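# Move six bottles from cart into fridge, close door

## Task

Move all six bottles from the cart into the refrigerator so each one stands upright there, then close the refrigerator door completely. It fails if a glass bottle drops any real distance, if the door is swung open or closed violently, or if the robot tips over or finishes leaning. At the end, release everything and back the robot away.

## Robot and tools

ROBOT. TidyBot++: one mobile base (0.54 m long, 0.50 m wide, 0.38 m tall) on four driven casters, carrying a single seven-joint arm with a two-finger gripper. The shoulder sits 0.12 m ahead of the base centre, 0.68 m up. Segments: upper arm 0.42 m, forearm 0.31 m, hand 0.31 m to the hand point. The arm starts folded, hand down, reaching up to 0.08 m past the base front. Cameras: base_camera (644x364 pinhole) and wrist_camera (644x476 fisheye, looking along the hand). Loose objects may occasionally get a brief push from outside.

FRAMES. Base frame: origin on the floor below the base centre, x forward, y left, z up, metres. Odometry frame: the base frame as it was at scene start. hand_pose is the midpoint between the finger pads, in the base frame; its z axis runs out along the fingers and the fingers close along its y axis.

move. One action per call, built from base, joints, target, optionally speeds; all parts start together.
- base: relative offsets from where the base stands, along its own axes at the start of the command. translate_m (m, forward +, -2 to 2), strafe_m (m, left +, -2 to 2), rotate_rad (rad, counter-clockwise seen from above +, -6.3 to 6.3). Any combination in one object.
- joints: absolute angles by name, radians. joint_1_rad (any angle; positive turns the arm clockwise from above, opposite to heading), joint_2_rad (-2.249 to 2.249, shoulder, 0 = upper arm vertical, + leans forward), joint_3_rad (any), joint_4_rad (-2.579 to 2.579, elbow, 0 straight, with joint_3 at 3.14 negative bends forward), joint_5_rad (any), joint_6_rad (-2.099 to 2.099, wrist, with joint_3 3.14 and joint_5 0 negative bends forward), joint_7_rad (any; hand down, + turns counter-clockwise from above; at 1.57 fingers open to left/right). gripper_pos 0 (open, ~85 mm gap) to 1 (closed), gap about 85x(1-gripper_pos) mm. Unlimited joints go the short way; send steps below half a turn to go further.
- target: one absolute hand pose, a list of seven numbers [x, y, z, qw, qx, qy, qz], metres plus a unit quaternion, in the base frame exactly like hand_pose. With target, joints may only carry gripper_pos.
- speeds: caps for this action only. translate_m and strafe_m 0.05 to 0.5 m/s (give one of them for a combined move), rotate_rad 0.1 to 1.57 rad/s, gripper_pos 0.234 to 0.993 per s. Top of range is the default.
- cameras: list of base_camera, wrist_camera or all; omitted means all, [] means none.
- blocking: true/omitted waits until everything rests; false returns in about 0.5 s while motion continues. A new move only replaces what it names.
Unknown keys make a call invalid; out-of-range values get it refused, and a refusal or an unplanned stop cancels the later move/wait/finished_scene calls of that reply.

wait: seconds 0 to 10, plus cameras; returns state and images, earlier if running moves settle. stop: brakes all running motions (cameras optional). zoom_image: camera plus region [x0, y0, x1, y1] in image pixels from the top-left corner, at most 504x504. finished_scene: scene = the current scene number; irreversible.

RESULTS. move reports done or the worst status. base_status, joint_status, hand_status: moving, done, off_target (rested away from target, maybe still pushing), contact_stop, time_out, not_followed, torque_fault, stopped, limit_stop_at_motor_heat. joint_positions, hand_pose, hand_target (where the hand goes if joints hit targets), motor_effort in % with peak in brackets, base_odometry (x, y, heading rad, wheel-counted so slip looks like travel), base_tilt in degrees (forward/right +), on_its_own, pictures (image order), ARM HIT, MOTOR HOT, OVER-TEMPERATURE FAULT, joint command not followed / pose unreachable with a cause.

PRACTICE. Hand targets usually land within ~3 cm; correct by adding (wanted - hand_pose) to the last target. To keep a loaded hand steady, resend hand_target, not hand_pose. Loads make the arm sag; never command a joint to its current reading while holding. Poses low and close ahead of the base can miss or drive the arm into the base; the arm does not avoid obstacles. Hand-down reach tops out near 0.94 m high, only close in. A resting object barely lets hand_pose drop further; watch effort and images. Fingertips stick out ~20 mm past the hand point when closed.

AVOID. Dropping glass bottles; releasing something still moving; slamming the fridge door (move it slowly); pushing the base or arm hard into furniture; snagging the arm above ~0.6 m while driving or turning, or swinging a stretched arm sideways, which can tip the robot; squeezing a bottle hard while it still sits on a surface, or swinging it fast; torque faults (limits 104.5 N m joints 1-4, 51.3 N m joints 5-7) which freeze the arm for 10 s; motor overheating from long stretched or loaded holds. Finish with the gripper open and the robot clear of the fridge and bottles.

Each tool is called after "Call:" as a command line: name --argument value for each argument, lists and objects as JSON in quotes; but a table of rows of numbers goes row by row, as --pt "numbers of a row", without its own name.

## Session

Call:
move

Scene clock: 0.00 s.
base_odometry: x=+0.000 y=+0.000 heading=+0.000
base_tilt: forward=-0.1 right=-0.1
base_status: not commanded
joint_positions: joint_1_rad=+0.038 joint_2_rad=-0.374 joint_3_rad=+3.103 joint_4_rad=-2.507 joint_5_rad=+0.010 joint_6_rad=-0.915 joint_7_rad=+1.585 gripper_pos=+0.000
joint_status: not commanded
motor_effort: joint_1_rad=-1 joint_2_rad=-2 joint_3_rad=+0 joint_4_rad=+13 joint_5_rad=-1 joint_6_rad=+1 joint_7_rad=+0
hand_pose: x=+0.2598 y=-0.0026 z=+0.5957 quat_wxyz=(+0.012, +0.999, +0.010, +0.046) (m; base frame)
hand_target: x=+0.2598 y=-0.0026 z=+0.5957 quat_wxyz=(+0.012, +0.999, +0.010, +0.046) (m; base frame)
hand_status: not commanded
pictures: base_camera, wrist_camera

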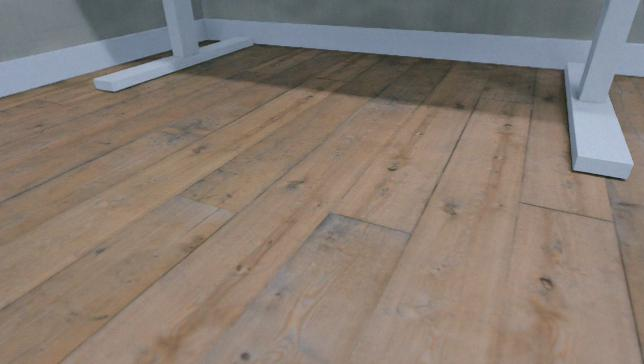

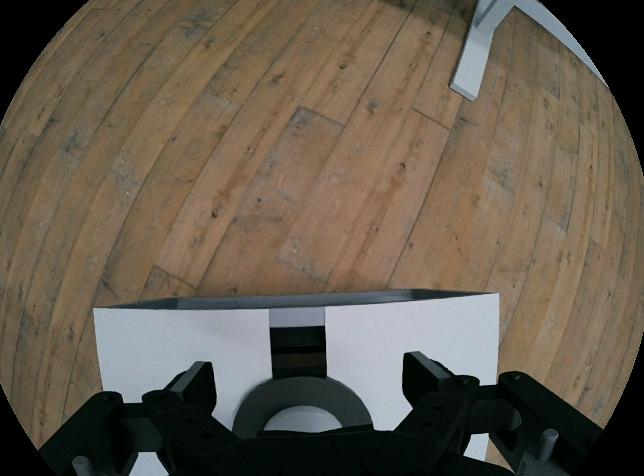

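Call:
move --joints '{"joint_1_rad": 0.0, "joint_2_rad": -0.452, "joint_3_rad": 3.1416, "joint_4_rad": -1.525, "joint_5_rad": 0, "joint_6_rad": -0.847, "joint_7_rad": 1.57}'

Scene clock: 15.53 s.
move: done
base_odometry: x=+0.000 y=+0.000 heading=+0.000
base_tilt: forward=-0.1 right=-0.1
base_status: not commanded
joint_positions: joint_1_rad=+0.015 joint_2_rad=-0.429 joint_3_rad=+3.119 joint_4_rad=-1.541 joint_5_rad=+0.010 joint_6_rad=-0.893 joint_7_rad=+1.585 gripper_pos=+0.000
joint_status: all done
motor_effort: joint_1_rad=-1(2) joint_2_rad=-5(8) joint_3_rad=+0(2) joint_4_rad=+18(19) joint_5_rad=-1(2) joint_6_rad=+8(9) joint_7_rad=+0(1)
hand_pose: x=+0.5078 y=+0.0049 z=+1.0724 quat_wxyz=(+0.011, +0.843, +0.012, +0.538) (m; base frame)
hand_target: x=+0.5039 y=+0.0013 z=+1.1039 quat_wxyz=(+0.000, +0.819, +0.000, +0.574) (m; base frame)
hand_status: not commanded
pictures: base_camera, wrist_camera

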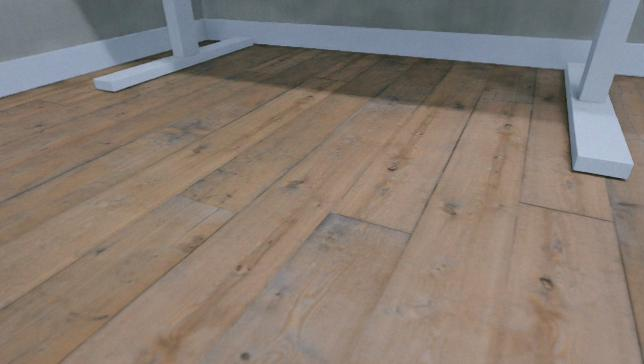

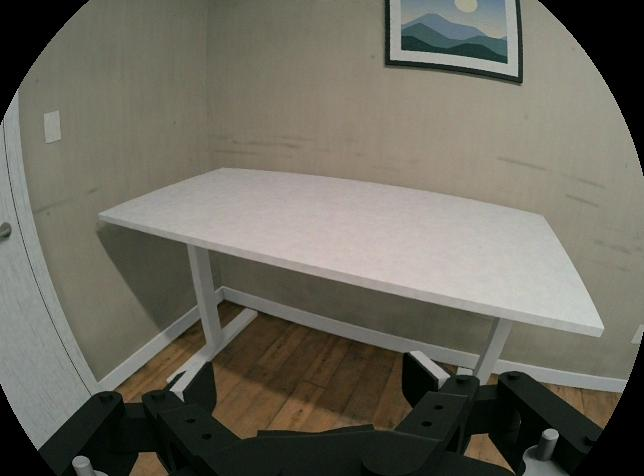

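Call:
move --base '{"rotate_rad": 1.7}'

Call:
move --base '{"rotate_rad": 1.7}'

Scene clock: 23.80 s.
move: done
base_odometry: x=+0.000 y=+0.000 heading=+1.700
base_tilt: forward=-0.2 right=-0.1
base_status: done
joint_positions: joint_1_rad=+0.009 joint_2_rad=-0.429 joint_3_rad=+3.127 joint_4_rad=-1.541 joint_5_rad=+0.010 joint_6_rad=-0.891 joint_7_rad=+1.585 gripper_pos=+0.000
joint_status: not commanded
motor_effort: joint_1_rad=+0(1) joint_2_rad=-5(7) joint_3_rad=+0(1) joint_4_rad=+18(18) joint_5_rad=-1(2) joint_6_rad=+9(10) joint_7_rad=+0(1)
hand_pose: x=+0.5081 y=+0.0031 z=+1.0730 quat_wxyz=(+0.010, +0.842, +0.010, +0.539) (m; base frame)
hand_target: x=+0.5039 y=+0.0013 z=+1.1039 quat_wxyz=(+0.000, +0.819, +0.000, +0.574) (m; base frame)
hand_status: not commanded
pictures: base_camera, wrist_camera

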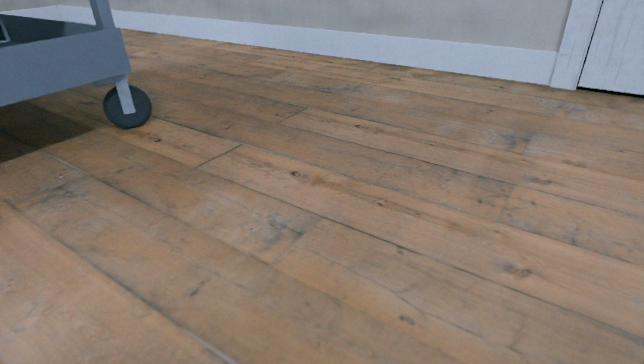

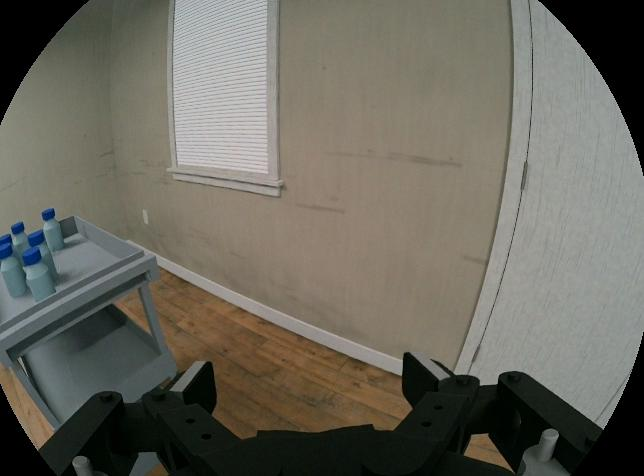

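Scene clock: 26.17 s.
move: done
base_odometry: x=+0.000 y=+0.000 heading=-2.884
base_tilt: forward=-0.1 right=-0.1
base_status: done
joint_positions: joint_1_rad=+0.007 joint_2_rad=-0.429 joint_3_rad=+3.129 joint_4_rad=-1.541 joint_5_rad=+0.010 joint_6_rad=-0.891 joint_7_rad=+1.585 gripper_pos=+0.000
joint_status: not commanded
motor_effort: joint_1_rad=-1(1) joint_2_rad=-4(7) joint_3_rad=+0(2) joint_4_rad=+18(18) joint_5_rad=-1(2) joint_6_rad=+8(10) joint_7_rad=+0(1)
hand_pose: x=+0.5082 y=+0.0025 z=+1.0732 quat_wxyz=(+0.010, +0.842, +0.010, +0.539) (m; base frame)
hand_target: x=+0.5039 y=+0.0013 z=+1.1039 quat_wxyz=(+0.000, +0.819, +0.000, +0.574) (m; base frame)
hand_status: not commanded
pictures: base_camera, wrist_camera

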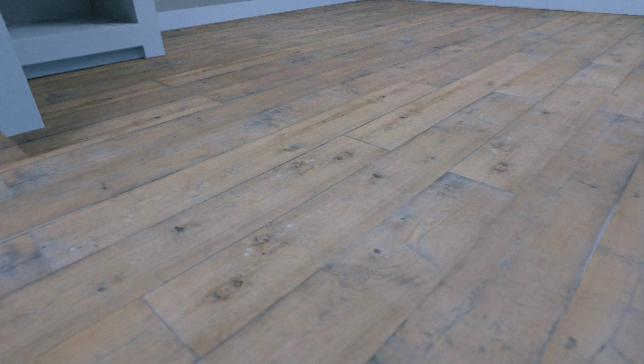

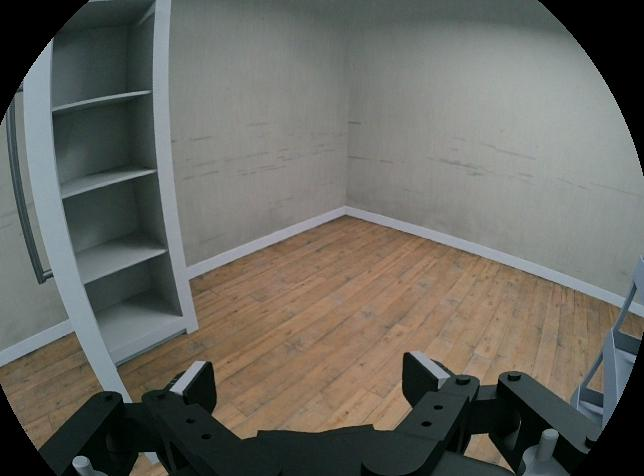

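Call:
move --base '{"rotate_rad": 0.8}'

Scene clock: 31.53 s.
move: done
base_odometry: x=+0.000 y=+0.000 heading=-2.084
base_tilt: forward=-0.2 right=-0.1
base_status: done
joint_positions: joint_1_rad=+0.005 joint_2_rad=-0.429 joint_3_rad=+3.131 joint_4_rad=-1.541 joint_5_rad=+0.010 joint_6_rad=-0.891 joint_7_rad=+1.585 gripper_pos=+0.000
joint_status: not commanded
motor_effort: joint_1_rad=+0(1) joint_2_rad=-5(6) joint_3_rad=+0(2) joint_4_rad=+18(18) joint_5_rad=-1(2) joint_6_rad=+8(9) joint_7_rad=+0(1)
hand_pose: x=+0.5082 y=+0.0024 z=+1.0732 quat_wxyz=(+0.010, +0.842, +0.010, +0.539) (m; base frame)
hand_target: x=+0.5039 y=+0.0013 z=+1.1039 quat_wxyz=(+0.000, +0.819, +0.000, +0.574) (m; base frame)
hand_status: not commanded
pictures: base_camera, wrist_camera

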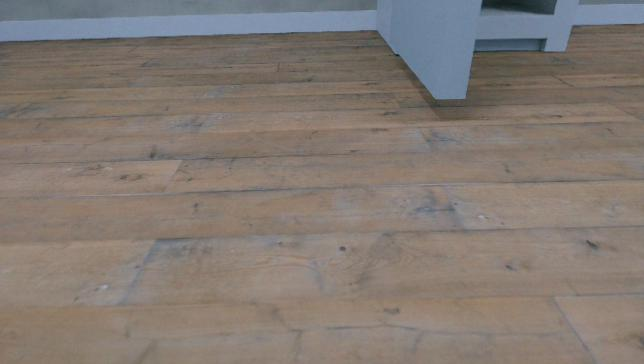

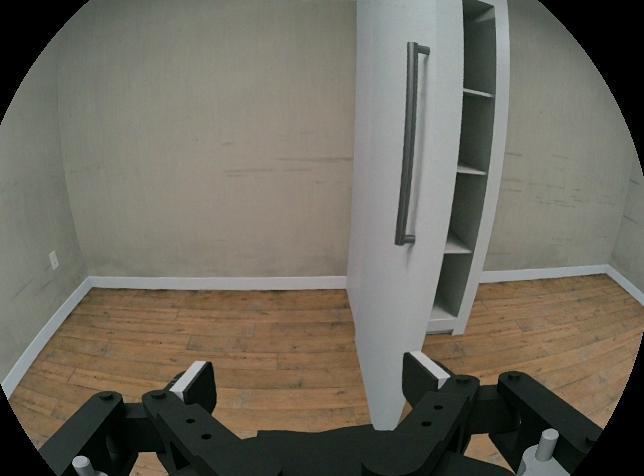

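Call:
move --base '{"rotate_rad": -1.85}'

Scene clock: 76.00 s.
move: done
base_odometry: x=+0.000 y=+0.000 heading=+2.350
base_tilt: forward=-0.1 right=-0.1
base_status: done
joint_positions: joint_1_rad=+0.004 joint_2_rad=-0.430 joint_3_rad=+3.134 joint_4_rad=-1.541 joint_5_rad=+0.010 joint_6_rad=-0.891 joint_7_rad=+1.585 gripper_pos=+0.000
joint_status: not commanded
motor_effort: joint_1_rad=-1(2) joint_2_rad=-4(7) joint_3_rad=+0(2) joint_4_rad=+18(18) joint_5_rad=-1(2) joint_6_rad=+9(9) joint_7_rad=+0(1)
hand_pose: x=+0.5082 y=+0.0011 z=+1.0734 quat_wxyz=(+0.010, +0.842, +0.009, +0.539) (m; base frame)
hand_target: x=+0.5039 y=+0.0013 z=+1.1039 quat_wxyz=(+0.000, +0.819, +0.000, +0.574) (m; base frame)
hand_status: not commanded
pictures: base_camera, wrist_camera

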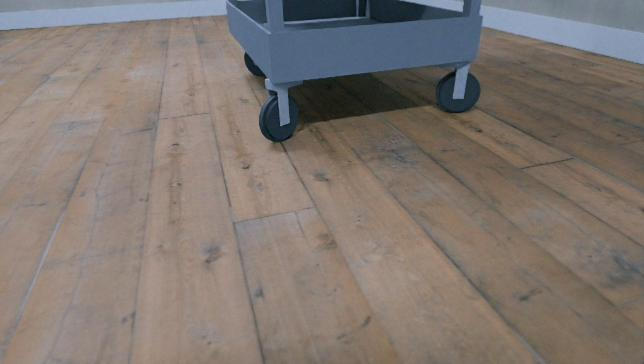

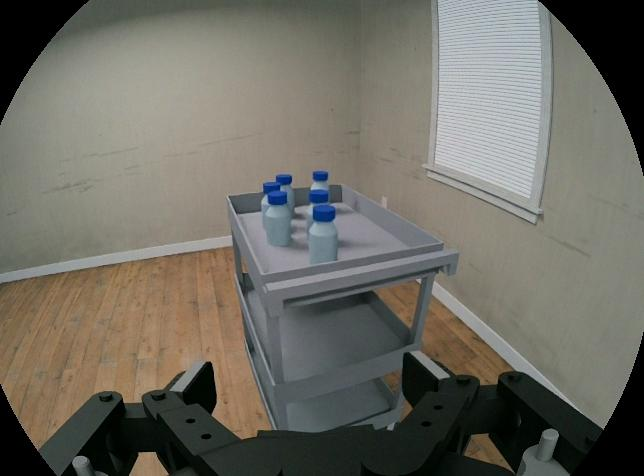

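Call:
zoom_image --camera "wrist_camera" --region '[210, 130, 470, 320]'

Scaled by 1.938.

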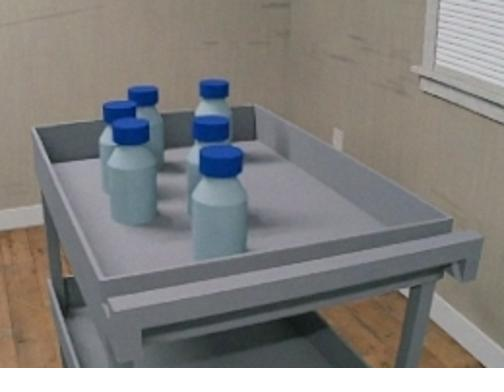

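Call:
move --base '{"translate_m": 0.896, "strafe_m": 0.7835, "rotate_rad": -1.25}' --joints '{"joint_1_rad": 0.0, "joint_2_rad": 0.14, "joint_3_rad": 3.1416, "joint_4_rad": -0.90, "joint_5_rad": 0, "joint_6_rad": -1.12, "joint_7_rad": 1.57}'

Scene clock: 197.67 s.
move: done
base_odometry: x=-1.187 y=+0.087 heading=+1.100
base_tilt: forward=-0.1 right=-0.1
base_status: done
joint_positions: joint_1_rad=+0.003 joint_2_rad=+0.108 joint_3_rad=+3.136 joint_4_rad=-0.919 joint_5_rad=+0.010 joint_6_rad=-1.078 joint_7_rad=+1.585 gripper_pos=+0.000
joint_status: all done
motor_effort: joint_1_rad=+0(3) joint_2_rad=-22(26) joint_3_rad=-1(4) joint_4_rad=+17(20) joint_5_rad=-1(2) joint_6_rad=+8(10) joint_7_rad=+0(1)
hand_pose: x=+0.7012 y=+0.0001 z=+1.1043 quat_wxyz=(+0.008, +0.869, +0.007, +0.495) (m; base frame)
hand_target: x=+0.7076 y=+0.0013 z=+1.0846 quat_wxyz=(+0.000, +0.882, +0.000, +0.471) (m; base frame)
hand_status: not commanded
pictures: base_camera, wrist_camera

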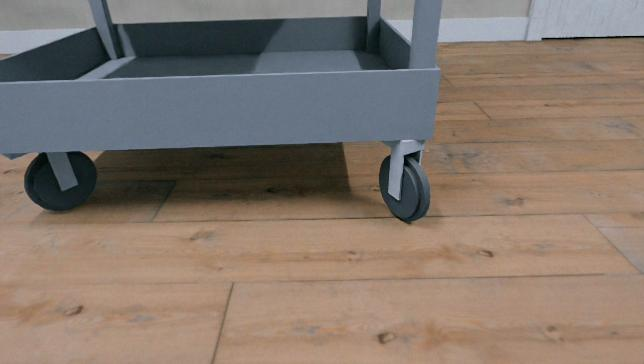

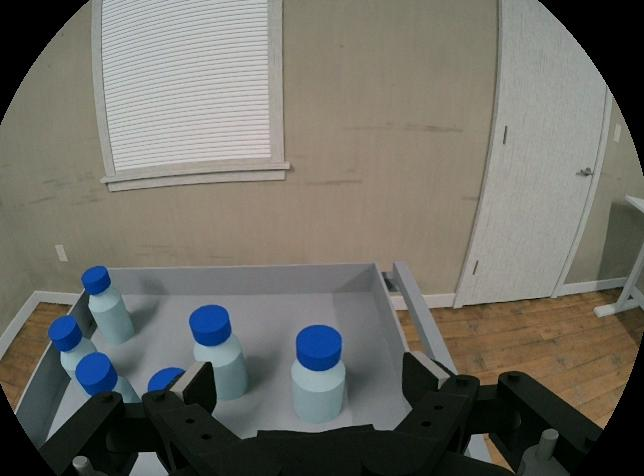

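Call:
move --base '{"translate_m": 0.09}' --joints '{"joint_1_rad": 0.025, "joint_2_rad": 0.031, "joint_3_rad": 3.1416, "joint_4_rad": -1.462, "joint_5_rad": 0, "joint_6_rad": -0.689, "joint_7_rad": 1.57}'

Scene clock: 262.43 s.
move: done
base_odometry: x=-1.146 y=+0.168 heading=+1.100
base_tilt: forward=-0.1 right=-0.1
base_status: done
joint_positions: joint_1_rad=+0.011 joint_2_rad=+0.065 joint_3_rad=+3.136 joint_4_rad=-1.427 joint_5_rad=+0.010 joint_6_rad=-0.736 joint_7_rad=+1.585 gripper_pos=+0.000
joint_status: all done
motor_effort: joint_1_rad=+0(1) joint_2_rad=-22(26) joint_3_rad=-1(2) joint_4_rad=+19(21) joint_5_rad=-1(3) joint_6_rad=+7(10) joint_7_rad=-1(1)
hand_pose: x=+0.7061 y=-0.0038 z=+0.9361 quat_wxyz=(+0.009, +0.898, +0.006, +0.441) (m; base frame)
hand_target: x=+0.7002 y=-0.0132 z=+0.9482 quat_wxyz=(+0.006, +0.887, -0.011, +0.462) (m; base frame)
hand_status: not commanded
pictures: base_camera, wrist_camera

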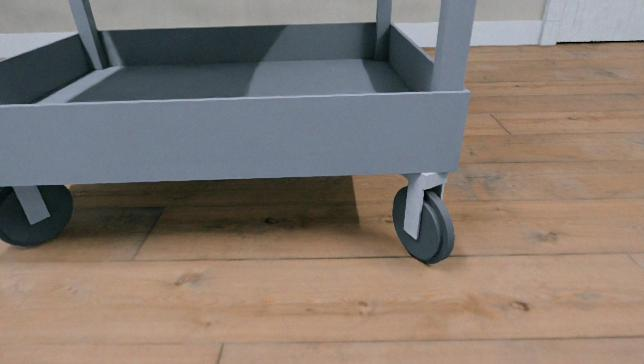

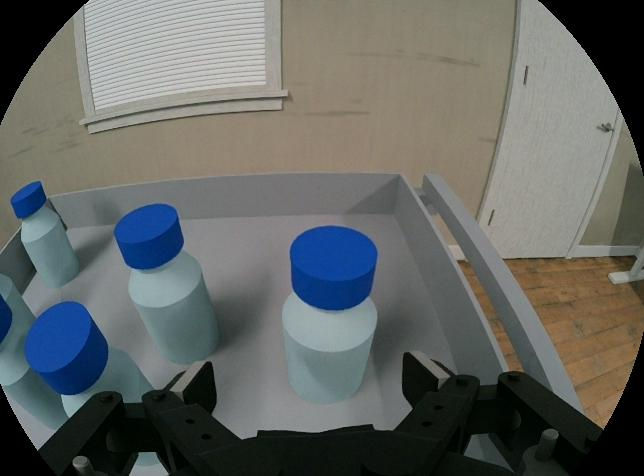

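Call:
move --base '{"strafe_m": -0.019}' --joints '{"joint_1_rad": 0.025, "joint_2_rad": 0.036, "joint_3_rad": 3.1416, "joint_4_rad": -1.679, "joint_5_rad": 0, "joint_6_rad": -0.466, "joint_7_rad": 1.57}'

Scene clock: 300.97 s.
move: done
base_odometry: x=-1.129 y=+0.159 heading=+1.100
base_tilt: forward=-0.1 right=-0.1
base_status: done
joint_positions: joint_1_rad=+0.021 joint_2_rad=+0.061 joint_3_rad=+3.137 joint_4_rad=-1.647 joint_5_rad=+0.010 joint_6_rad=-0.514 joint_7_rad=+1.585 gripper_pos=+0.000
joint_status: all done
motor_effort: joint_1_rad=+0(2) joint_2_rad=-22(23) joint_3_rad=+0(2) joint_4_rad=+19(20) joint_5_rad=-1(2) joint_6_rad=+7(9) joint_7_rad=+0(1)
hand_pose: x=+0.7036 y=-0.0098 z=+0.8706 quat_wxyz=(+0.011, +0.896, +0.002, +0.444) (m; base frame)
hand_target: x=+0.7002 y=-0.0132 z=+0.8788 quat_wxyz=(+0.006, +0.887, -0.011, +0.462) (m; base frame)
hand_status: not commanded
pictures: base_camera, wrist_camera

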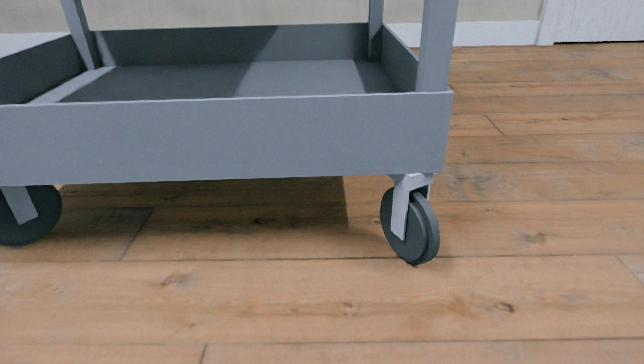

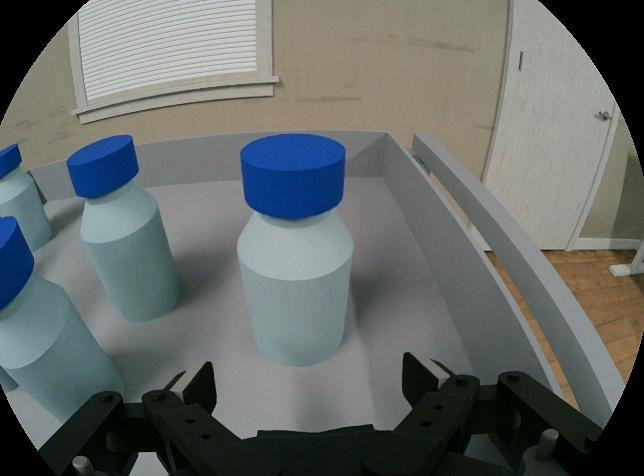

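Call:
move --base '{"translate_m": 0.078}' --speeds '{"translate_m": 0.15}' --joints '{"joint_1_rad": 0.025, "joint_2_rad": 0.039, "joint_3_rad": 3.1416, "joint_4_rad": -1.7026, "joint_5_rad": 0, "joint_6_rad": -0.44, "joint_7_rad": 1.57}'

Scene clock: 326.73 s.
move: done
base_odometry: x=-1.094 y=+0.229 heading=+1.100
base_tilt: forward=-0.1 right=-0.1
base_status: done
joint_positions: joint_1_rad=+0.021 joint_2_rad=+0.055 joint_3_rad=+3.137 joint_4_rad=-1.672 joint_5_rad=+0.010 joint_6_rad=-0.482 joint_7_rad=+1.585 gripper_pos=+0.000
joint_status: all done
motor_effort: joint_1_rad=+0(1) joint_2_rad=-22(25) joint_3_rad=-1(1) joint_4_rad=+19(21) joint_5_rad=-1(2) joint_6_rad=+8(8) joint_7_rad=+0(1)
hand_pose: x=+0.7025 y=-0.0097 z=+0.8676 quat_wxyz=(+0.011, +0.893, +0.002, +0.450) (m; base frame)
hand_target: x=+0.7001 y=-0.0132 z=+0.8703 quat_wxyz=(+0.006, +0.887, -0.011, +0.462) (m; base frame)
hand_status: not commanded
pictures: base_camera, wrist_camera

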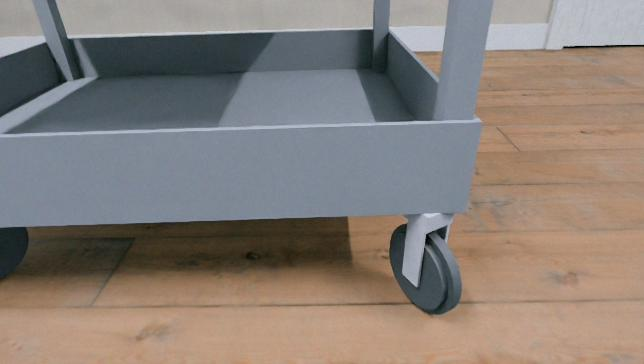

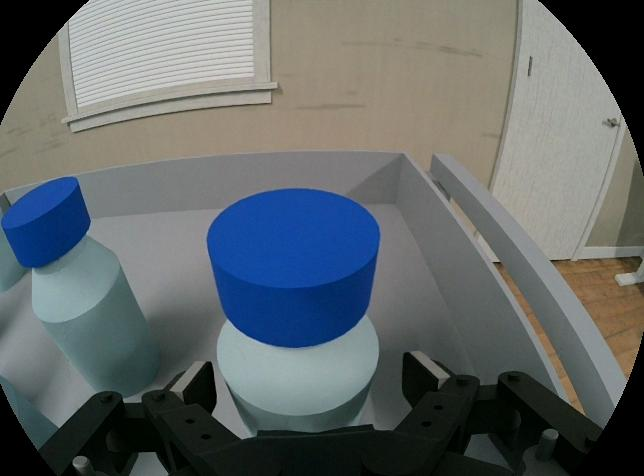

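Call:
move --joints '{"gripper_pos": 0.25}' --speeds '{"gripper_pos": 0.3}' --cameras '["wrist_camera"]'

Scene clock: 337.10 s.
move: done
base_odometry: x=-1.094 y=+0.229 heading=+1.100
base_tilt: forward=-0.1 right=-0.1
base_status: not commanded
joint_positions: joint_1_rad=+0.021 joint_2_rad=+0.054 joint_3_rad=+3.137 joint_4_rad=-1.672 joint_5_rad=+0.010 joint_6_rad=-0.480 joint_7_rad=+1.585 gripper_pos=+0.240
joint_status: all done
motor_effort: joint_1_rad=+0(1) joint_2_rad=-20(22) joint_3_rad=+0(1) joint_4_rad=+18(19) joint_5_rad=-1(1) joint_6_rad=+7(8) joint_7_rad=+0(0)
hand_pose: x=+0.7028 y=-0.0097 z=+0.8684 quat_wxyz=(+0.011, +0.893, +0.002, +0.451) (m; base frame)
hand_target: x=+0.7001 y=-0.0132 z=+0.8703 quat_wxyz=(+0.006, +0.887, -0.011, +0.462) (m; base frame)
hand_status: not commanded
pictures: wrist_camera

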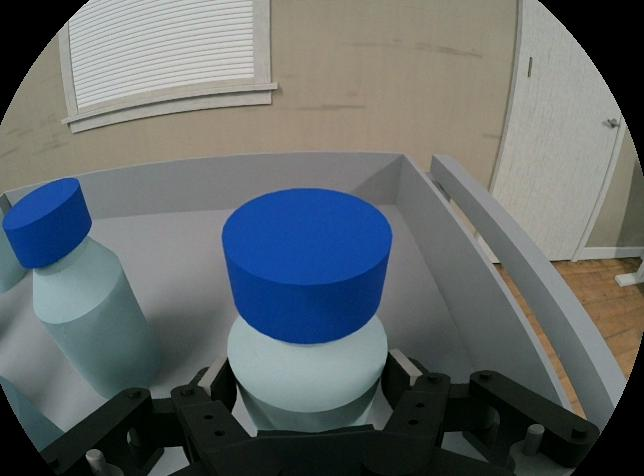

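Call:
move --joints '{"gripper_pos": 0.28}' --speeds '{"gripper_pos": 0.3}' --cameras '[]'

Call:
move --joints '{"joint_1_rad": 0.0, "joint_2_rad": 0.14, "joint_3_rad": 3.1416, "joint_4_rad": -0.87, "joint_5_rad": 0, "joint_6_rad": -1.15, "joint_7_rad": 1.57}'

Scene clock: 349.43 s.
move: done
base_odometry: x=-1.094 y=+0.229 heading=+1.100
base_tilt: forward=-0.1 right=-0.1
base_status: not commanded
joint_positions: joint_1_rad=+0.021 joint_2_rad=+0.054 joint_3_rad=+3.137 joint_4_rad=-1.672 joint_5_rad=+0.010 joint_6_rad=-0.480 joint_7_rad=+1.585 gripper_pos=+0.256
joint_status: all done
motor_effort: joint_1_rad=-1(1) joint_2_rad=-19(20) joint_3_rad=+0(1) joint_4_rad=+18(18) joint_5_rad=+0(1) joint_6_rad=+8(8) joint_7_rad=+0(0)
hand_pose: x=+0.7028 y=-0.0097 z=+0.8686 quat_wxyz=(+0.011, +0.893, +0.002, +0.451) (m; base frame)
hand_target: x=+0.7001 y=-0.0132 z=+0.8703 quat_wxyz=(+0.006, +0.887, -0.011, +0.462) (m; base frame)
hand_status: not commanded
pictures: none
No camera images: "cameras" was empty.

Scene clock: 351.83 s.
move: done
base_odometry: x=-1.094 y=+0.229 heading=+1.100
base_tilt: forward=-0.1 right=-0.1
base_status: not commanded
joint_positions: joint_1_rad=+0.014 joint_2_rad=+0.110 joint_3_rad=+3.137 joint_4_rad=-0.907 joint_5_rad=+0.010 joint_6_rad=-1.122 joint_7_rad=+1.585 gripper_pos=+0.256
joint_status: all done
motor_effort: joint_1_rad=-1(2) joint_2_rad=-25(27) joint_3_rad=-1(2) joint_4_rad=+20(25) joint_5_rad=-1(2) joint_6_rad=+10(12) joint_7_rad=+0(2)
hand_pose: x=+0.6949 y=-0.0073 z=+1.0980 quat_wxyz=(+0.011, +0.877, +0.002, +0.481) (m; base frame)
hand_target: x=+0.7027 y=+0.0013 z=+1.0927 quat_wxyz=(+0.000, +0.882, +0.000, +0.471) (m; base frame)
hand_status: not commanded
pictures: base_camera, wrist_camera

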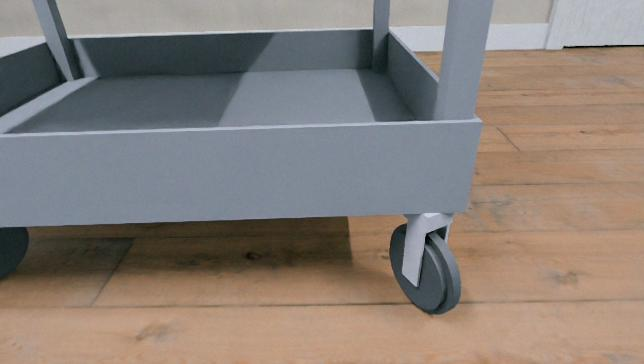

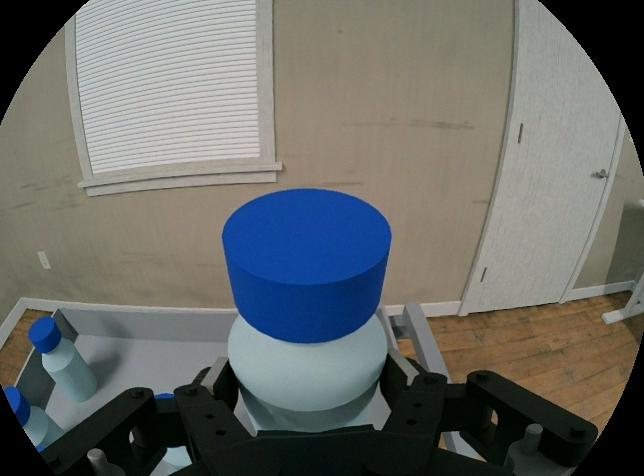

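Call:
move --base '{"translate_m": -0.478, "strafe_m": -0.346, "rotate_rad": 3.098}'

Scene clock: 380.50 s.
move: done
base_odometry: x=-1.002 y=-0.354 heading=-2.086
base_tilt: forward=-0.1 right=-0.1
base_status: done
joint_positions: joint_1_rad=-0.006 joint_2_rad=+0.135 joint_3_rad=+3.138 joint_4_rad=-0.906 joint_5_rad=+0.010 joint_6_rad=-1.126 joint_7_rad=+1.585 gripper_pos=+0.256
joint_status: not commanded
motor_effort: joint_1_rad=+0(4) joint_2_rad=-26(32) joint_3_rad=+0(3) joint_4_rad=+20(21) joint_5_rad=-1(3) joint_6_rad=+10(11) joint_7_rad=+0(1)
hand_pose: x=+0.7046 y=+0.0036 z=+1.0830 quat_wxyz=(+0.006, +0.883, +0.010, +0.468) (m; base frame)
hand_target: x=+0.7027 y=+0.0013 z=+1.0927 quat_wxyz=(+0.000, +0.882, +0.000, +0.471) (m; base frame)
hand_status: not commanded
pictures: base_camera, wrist_camera

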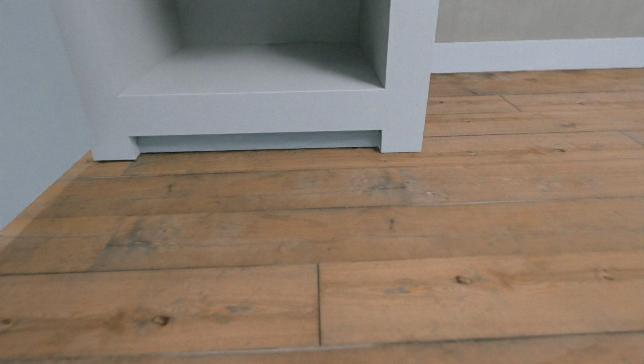

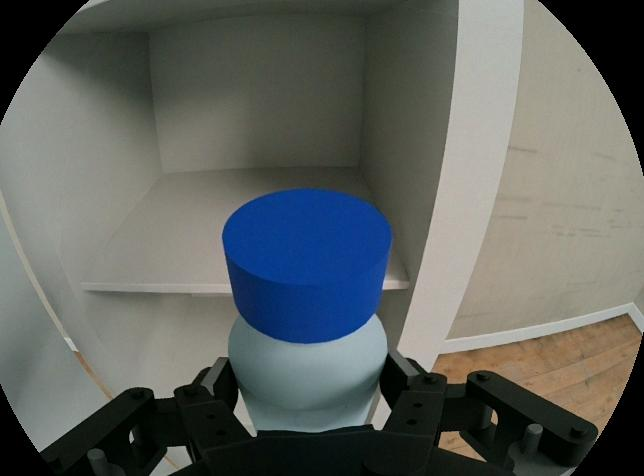

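Call:
move --base '{"translate_m": 0.45, "strafe_m": -0.03}' --speeds '{"translate_m": 0.4}'

Scene clock: 432.83 s.
move: done
base_odometry: x=-1.250 y=-0.731 heading=-2.085
base_tilt: forward=-0.1 right=-0.1
base_status: done
joint_positions: joint_1_rad=-0.006 joint_2_rad=+0.138 joint_3_rad=+3.138 joint_4_rad=-0.904 joint_5_rad=+0.010 joint_6_rad=-1.128 joint_7_rad=+1.585 gripper_pos=+0.256
joint_status: not commanded
motor_effort: joint_1_rad=-1(1) joint_2_rad=-27(30) joint_3_rad=-1(1) joint_4_rad=+20(21) joint_5_rad=-1(1) joint_6_rad=+11(12) joint_7_rad=+0(0)
hand_pose: x=+0.7051 y=+0.0036 z=+1.0819 quat_wxyz=(+0.006, +0.884, +0.010, +0.467) (m; base frame)
hand_target: x=+0.7027 y=+0.0013 z=+1.0927 quat_wxyz=(+0.000, +0.882, +0.000, +0.471) (m; base frame)
hand_status: not commanded
pictures: base_camera, wrist_camera

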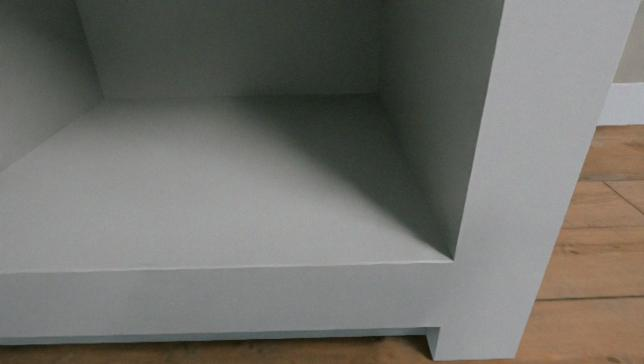

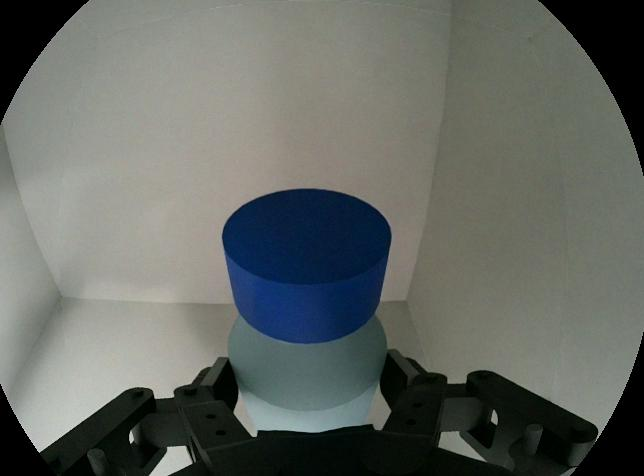

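Call:
move --base '{"translate_m": 0.107, "strafe_m": -0.01}' --speeds '{"translate_m": 0.3}'

Call:
move --joints '{"joint_1_rad": 0.0, "joint_2_rad": 0.045, "joint_3_rad": 3.1416, "joint_4_rad": -1.21, "joint_5_rad": 0, "joint_6_rad": -0.88, "joint_7_rad": 1.57}'

Scene clock: 455.40 s.
move: done
base_odometry: x=-1.311 y=-0.819 heading=-2.085
base_tilt: forward=-0.1 right=-0.1
base_status: done
joint_positions: joint_1_rad=-0.006 joint_2_rad=+0.155 joint_3_rad=+3.138 joint_4_rad=-0.889 joint_5_rad=+0.010 joint_6_rad=-1.133 joint_7_rad=+1.585 gripper_pos=+0.256
joint_status: not commanded
motor_effort: joint_1_rad=+0(2) joint_2_rad=-27(33) joint_3_rad=-1(2) joint_4_rad=+20(41) joint_5_rad=-1(3) joint_6_rad=+11(15) joint_7_rad=+0(0)
hand_pose: x=+0.7116 y=+0.0035 z=+1.0780 quat_wxyz=(+0.006, +0.886, +0.010, +0.464) (m; base frame)
hand_target: x=+0.7027 y=+0.0013 z=+1.0927 quat_wxyz=(+0.000, +0.882, +0.000, +0.471) (m; base frame)
hand_status: not commanded
pictures: base_camera, wrist_camera

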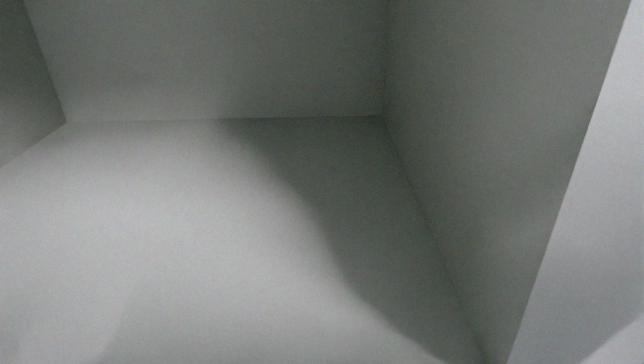

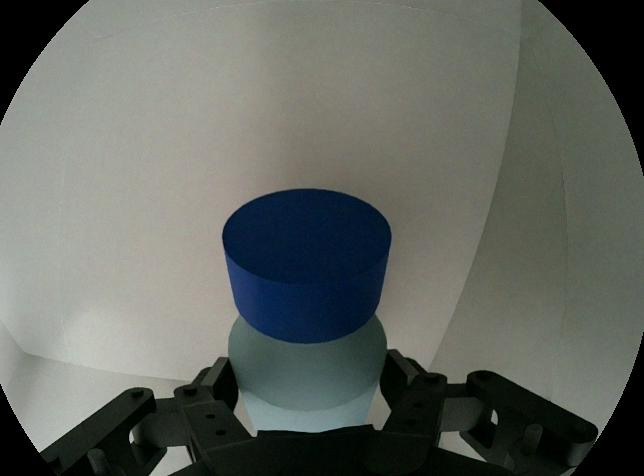

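Scene clock: 456.83 s.
move: done
base_odometry: x=-1.311 y=-0.819 heading=-2.085
base_tilt: forward=-0.1 right=-0.1
base_status: not commanded
joint_positions: joint_1_rad=-0.005 joint_2_rad=+0.088 joint_3_rad=+3.138 joint_4_rad=-1.181 joint_5_rad=+0.010 joint_6_rad=-0.935 joint_7_rad=+1.585 gripper_pos=+0.256
joint_status: all done
motor_effort: joint_1_rad=-1(2) joint_2_rad=-24(28) joint_3_rad=-1(2) joint_4_rad=+20(22) joint_5_rad=-1(2) joint_6_rad=+8(11) joint_7_rad=+0(1)
hand_pose: x=+0.7069 y=+0.0039 z=+1.0102 quat_wxyz=(+0.006, +0.892, +0.011, +0.452) (m; base frame)
hand_target: x=+0.6998 y=+0.0013 z=+1.0333 quat_wxyz=(+0.000, +0.876, +0.000, +0.482) (m; base frame)
hand_status: not commanded
pictures: base_camera, wrist_camera

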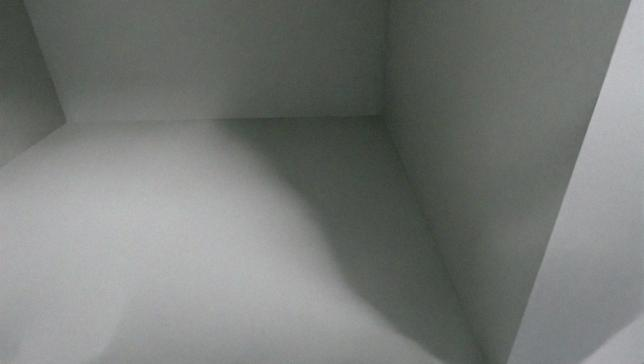

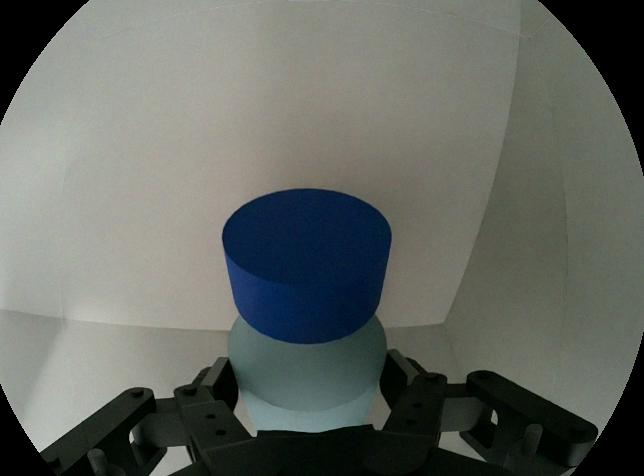

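Call:
move --joints '{"joint_1_rad": 0.0, "joint_2_rad": 0.042, "joint_3_rad": 3.1416, "joint_4_rad": -1.26, "joint_5_rad": 0, "joint_6_rad": -0.833, "joint_7_rad": 1.57}' --cameras '[]'

Call:
move --joints '{"joint_1_rad": 0.0, "joint_2_rad": 0.041, "joint_3_rad": 3.1416, "joint_4_rad": -1.285, "joint_5_rad": 0, "joint_6_rad": -0.808, "joint_7_rad": 1.57}' --cameras '["wrist_camera"]'

Scene clock: 469.70 s.
move: done
base_odometry: x=-1.311 y=-0.819 heading=-2.085
base_tilt: forward=-0.1 right=-0.1
base_status: not commanded
joint_positions: joint_1_rad=-0.005 joint_2_rad=+0.070 joint_3_rad=+3.138 joint_4_rad=-1.226 joint_5_rad=+0.010 joint_6_rad=-0.881 joint_7_rad=+1.585 gripper_pos=+0.256
joint_status: all done
motor_effort: joint_1_rad=-1(2) joint_2_rad=-21(24) joint_3_rad=-1(1) joint_4_rad=+18(20) joint_5_rad=-2(2) joint_6_rad=+8(10) joint_7_rad=+0(2)
hand_pose: x=+0.7066 y=+0.0040 z=+1.0099 quat_wxyz=(+0.006, +0.886, +0.011, +0.464) (m; base frame)
hand_target: x=+0.7028 y=+0.0013 z=+1.0192 quat_wxyz=(+0.000, +0.876, +0.000, +0.482) (m; base frame)
hand_status: not commanded
pictures: none
No camera images: "cameras" was empty.

Scene clock: 470.30 s.
move: done
base_odometry: x=-1.311 y=-0.819 heading=-2.085
base_tilt: forward=-0.1 right=-0.1
base_status: not commanded
joint_positions: joint_1_rad=-0.005 joint_2_rad=+0.061 joint_3_rad=+3.138 joint_4_rad=-1.248 joint_5_rad=+0.010 joint_6_rad=-0.853 joint_7_rad=+1.585 gripper_pos=+0.256
joint_status: all done
motor_effort: joint_1_rad=-1(2) joint_2_rad=-20(21) joint_3_rad=-1(2) joint_4_rad=+18(19) joint_5_rad=-1(2) joint_6_rad=+8(9) joint_7_rad=+0(1)
hand_pose: x=+0.7066 y=+0.0040 z=+1.0097 quat_wxyz=(+0.006, +0.882, +0.011, +0.470) (m; base frame)
hand_target: x=+0.7045 y=+0.0013 z=+1.0122 quat_wxyz=(+0.000, +0.876, +0.000, +0.483) (m; base frame)
hand_status: not commanded
pictures: wrist_camera

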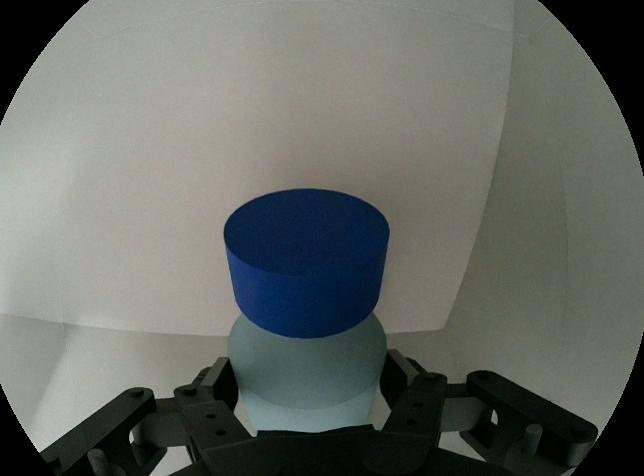

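Call:
move --joints '{"gripper_pos": 0.02}' --speeds '{"gripper_pos": 0.4}' --cameras '["wrist_camera"]'

Call:
move --joints '{"joint_1_rad": 0.0, "joint_2_rad": 0.14, "joint_3_rad": 3.1416, "joint_4_rad": -0.90, "joint_5_rad": 0, "joint_6_rad": -1.12, "joint_7_rad": 1.57}' --base '{"translate_m": -0.45}'

Scene clock: 486.03 s.
move: done
base_odometry: x=-1.311 y=-0.819 heading=-2.085
base_tilt: forward=-0.1 right=-0.1
base_status: not commanded
joint_positions: joint_1_rad=-0.005 joint_2_rad=+0.061 joint_3_rad=+3.138 joint_4_rad=-1.250 joint_5_rad=+0.010 joint_6_rad=-0.851 joint_7_rad=+1.585 gripper_pos=+0.020
joint_status: all done
motor_effort: joint_1_rad=+0(2) joint_2_rad=-22(23) joint_3_rad=+0(2) joint_4_rad=+19(19) joint_5_rad=-1(1) joint_6_rad=+8(9) joint_7_rad=+0(1)
hand_pose: x=+0.7068 y=+0.0040 z=+1.0090 quat_wxyz=(+0.006, +0.882, +0.011, +0.470) (m; base frame)
hand_target: x=+0.7045 y=+0.0013 z=+1.0122 quat_wxyz=(+0.000, +0.876, +0.000, +0.483) (m; base frame)
hand_status: not commanded
pictures: wrist_camera

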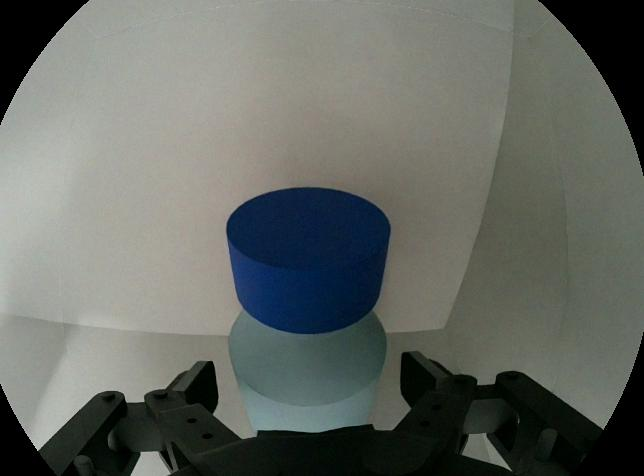

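Scene clock: 488.40 s.
move: done
base_odometry: x=-1.090 y=-0.428 heading=-2.084
base_tilt: forward=-0.1 right=-0.1
base_status: done
joint_positions: joint_1_rad=-0.005 joint_2_rad=+0.102 joint_3_rad=+3.138 joint_4_rad=-0.915 joint_5_rad=+0.010 joint_6_rad=-1.079 joint_7_rad=+1.585 gripper_pos=+0.020
joint_status: all done
motor_effort: joint_1_rad=-1(2) joint_2_rad=-21(28) joint_3_rad=+0(2) joint_4_rad=+17(20) joint_5_rad=-1(2) joint_6_rad=+8(10) joint_7_rad=+0(1)
hand_pose: x=+0.6985 y=+0.0032 z=+1.1098 quat_wxyz=(+0.006, +0.866, +0.010, +0.499) (m; base frame)
hand_target: x=+0.7076 y=+0.0013 z=+1.0846 quat_wxyz=(+0.000, +0.882, +0.000, +0.471) (m; base frame)
hand_status: not commanded
pictures: base_camera, wrist_camera

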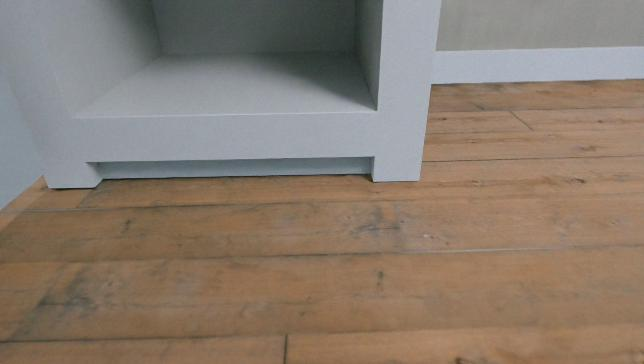

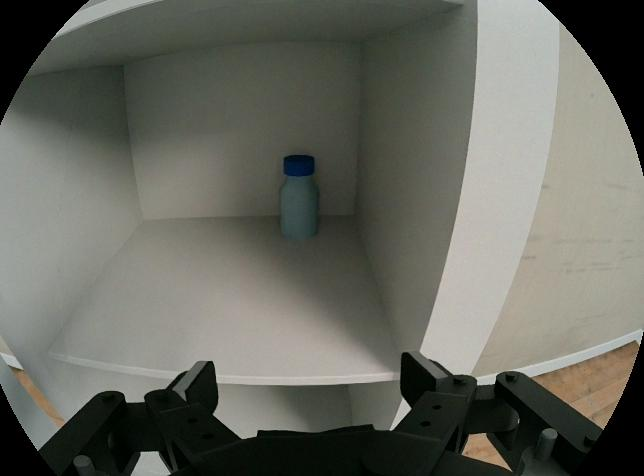

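Call:
move --cameras '["base_camera","wrist_camera"]'

Scene clock: 545.37 s.
base_odometry: x=-1.090 y=-0.428 heading=-2.084
base_tilt: forward=-0.1 right=-0.1
base_status: done
joint_positions: joint_1_rad=-0.005 joint_2_rad=+0.102 joint_3_rad=+3.138 joint_4_rad=-0.915 joint_5_rad=+0.010 joint_6_rad=-1.079 joint_7_rad=+1.585 gripper_pos=+0.020
joint_status: all done
motor_effort: joint_1_rad=+0(2) joint_2_rad=-22(28) joint_3_rad=-1(2) joint_4_rad=+17(20) joint_5_rad=-1(2) joint_6_rad=+8(10) joint_7_rad=+0(1)
hand_pose: x=+0.6985 y=+0.0032 z=+1.1098 quat_wxyz=(+0.006, +0.866, +0.010, +0.499) (m; base frame)
hand_target: x=+0.7076 y=+0.0013 z=+1.0846 quat_wxyz=(+0.000, +0.882, +0.000, +0.471) (m; base frame)
hand_status: not commanded
pictures: base_camera, wrist_camera

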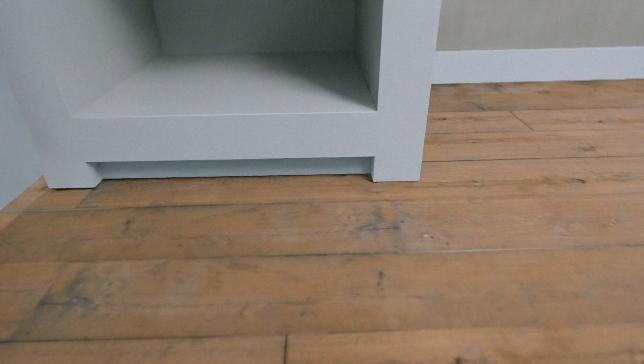

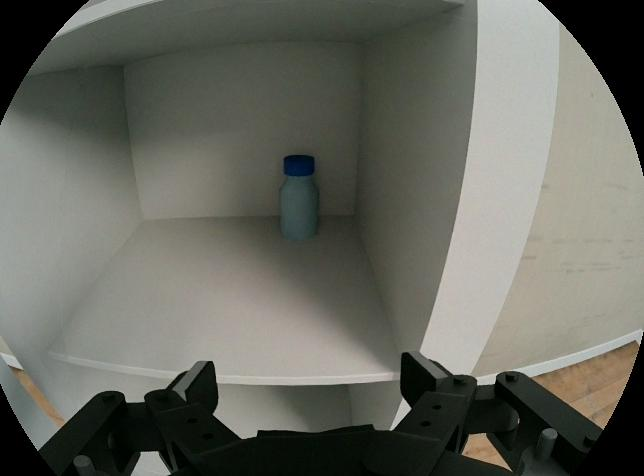

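Call:
move --base '{"translate_m": -0.313, "strafe_m": -0.491, "rotate_rad": -3.099}' --joints '{"gripper_pos": 0.0}' --cameras '["base_camera","wrist_camera"]'

Scene clock: 569.03 s.
move: done
base_odometry: x=-1.364 y=+0.086 heading=+1.100
base_tilt: forward=-0.1 right=-0.1
base_status: done
joint_positions: joint_1_rad=+0.006 joint_2_rad=+0.117 joint_3_rad=+3.142 joint_4_rad=-0.915 joint_5_rad=+0.010 joint_6_rad=-1.079 joint_7_rad=+1.585 gripper_pos=+0.000
joint_status: all done
motor_effort: joint_1_rad=+0(4) joint_2_rad=-22(27) joint_3_rad=-1(3) joint_4_rad=+17(18) joint_5_rad=-1(2) joint_6_rad=+8(9) joint_7_rad=+0(1)
hand_pose: x=+0.7050 y=-0.0050 z=+1.1008 quat_wxyz=(+0.010, +0.870, +0.004, +0.493) (m; base frame)
hand_target: x=+0.7076 y=+0.0013 z=+1.0846 quat_wxyz=(+0.000, +0.882, +0.000, +0.471) (m; base frame)
hand_status: not commanded
pictures: base_camera, wrist_camera

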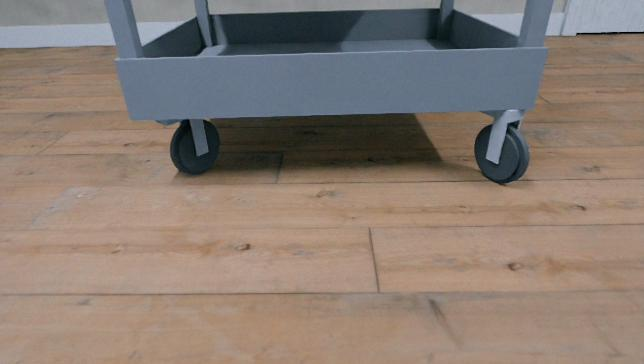

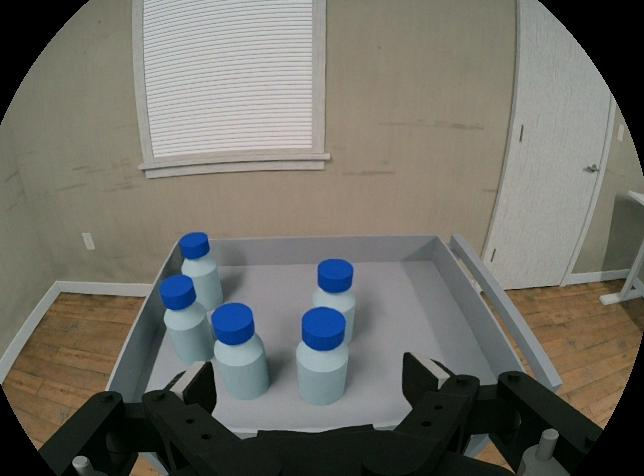

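Call:
zoom_image --camera "wrist_camera" --region '[140, 220, 440, 440]'

Scaled by 1.680.

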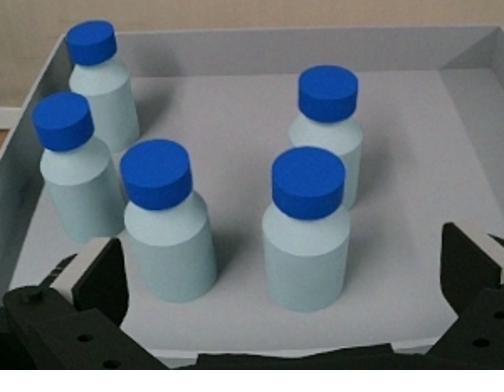

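Call:
move --base '{"translate_m": 0.11, "strafe_m": -0.018}' --speeds '{"translate_m": 0.3}' --joints '{"joint_1_rad": 0.0, "joint_2_rad": 0.031, "joint_3_rad": 3.1416, "joint_4_rad": -1.462, "joint_5_rad": 0.0, "joint_6_rad": -0.689, "joint_7_rad": 1.57, "gripper_pos": 0.06}' --cameras '["wrist_camera"]'

Call:
zoom_image --camera "wrist_camera" --region '[140, 180, 500, 470]'

Scene clock: 644.43 s.
move: done
base_odometry: x=-1.298 y=+0.176 heading=+1.099
base_tilt: forward=-0.1 right=-0.1
base_status: done
joint_positions: joint_1_rad=+0.006 joint_2_rad=+0.064 joint_3_rad=+3.142 joint_4_rad=-1.426 joint_5_rad=+0.010 joint_6_rad=-0.736 joint_7_rad=+1.585 gripper_pos=+0.060
joint_status: all done
motor_effort: joint_1_rad=-1(2) joint_2_rad=-22(27) joint_3_rad=+0(2) joint_4_rad=+19(20) joint_5_rad=-1(2) joint_6_rad=+8(9) joint_7_rad=+0(2)
hand_pose: x=+0.7059 y=-0.0044 z=+0.9369 quat_wxyz=(+0.009, +0.897, +0.006, +0.441) (m; base frame)
hand_target: x=+0.7004 y=+0.0013 z=+0.9482 quat_wxyz=(+0.000, +0.887, +0.000, +0.462) (m; base frame)
hand_status: not commanded
pictures: wrist_camera

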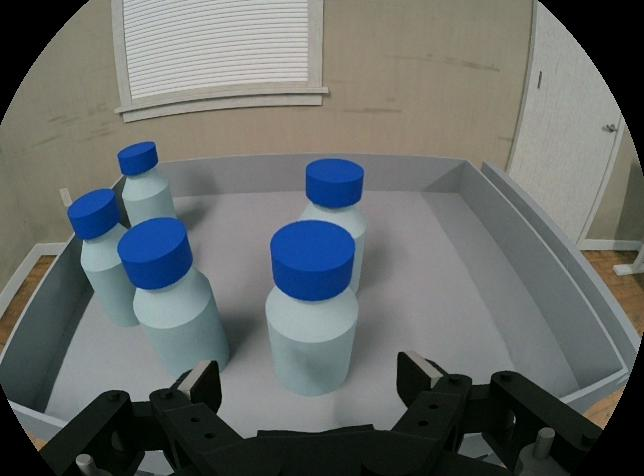

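Scaled by 1.400.

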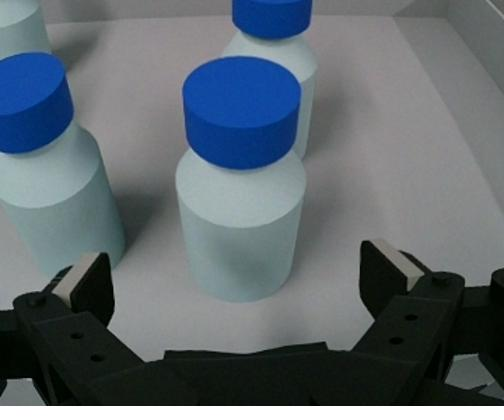

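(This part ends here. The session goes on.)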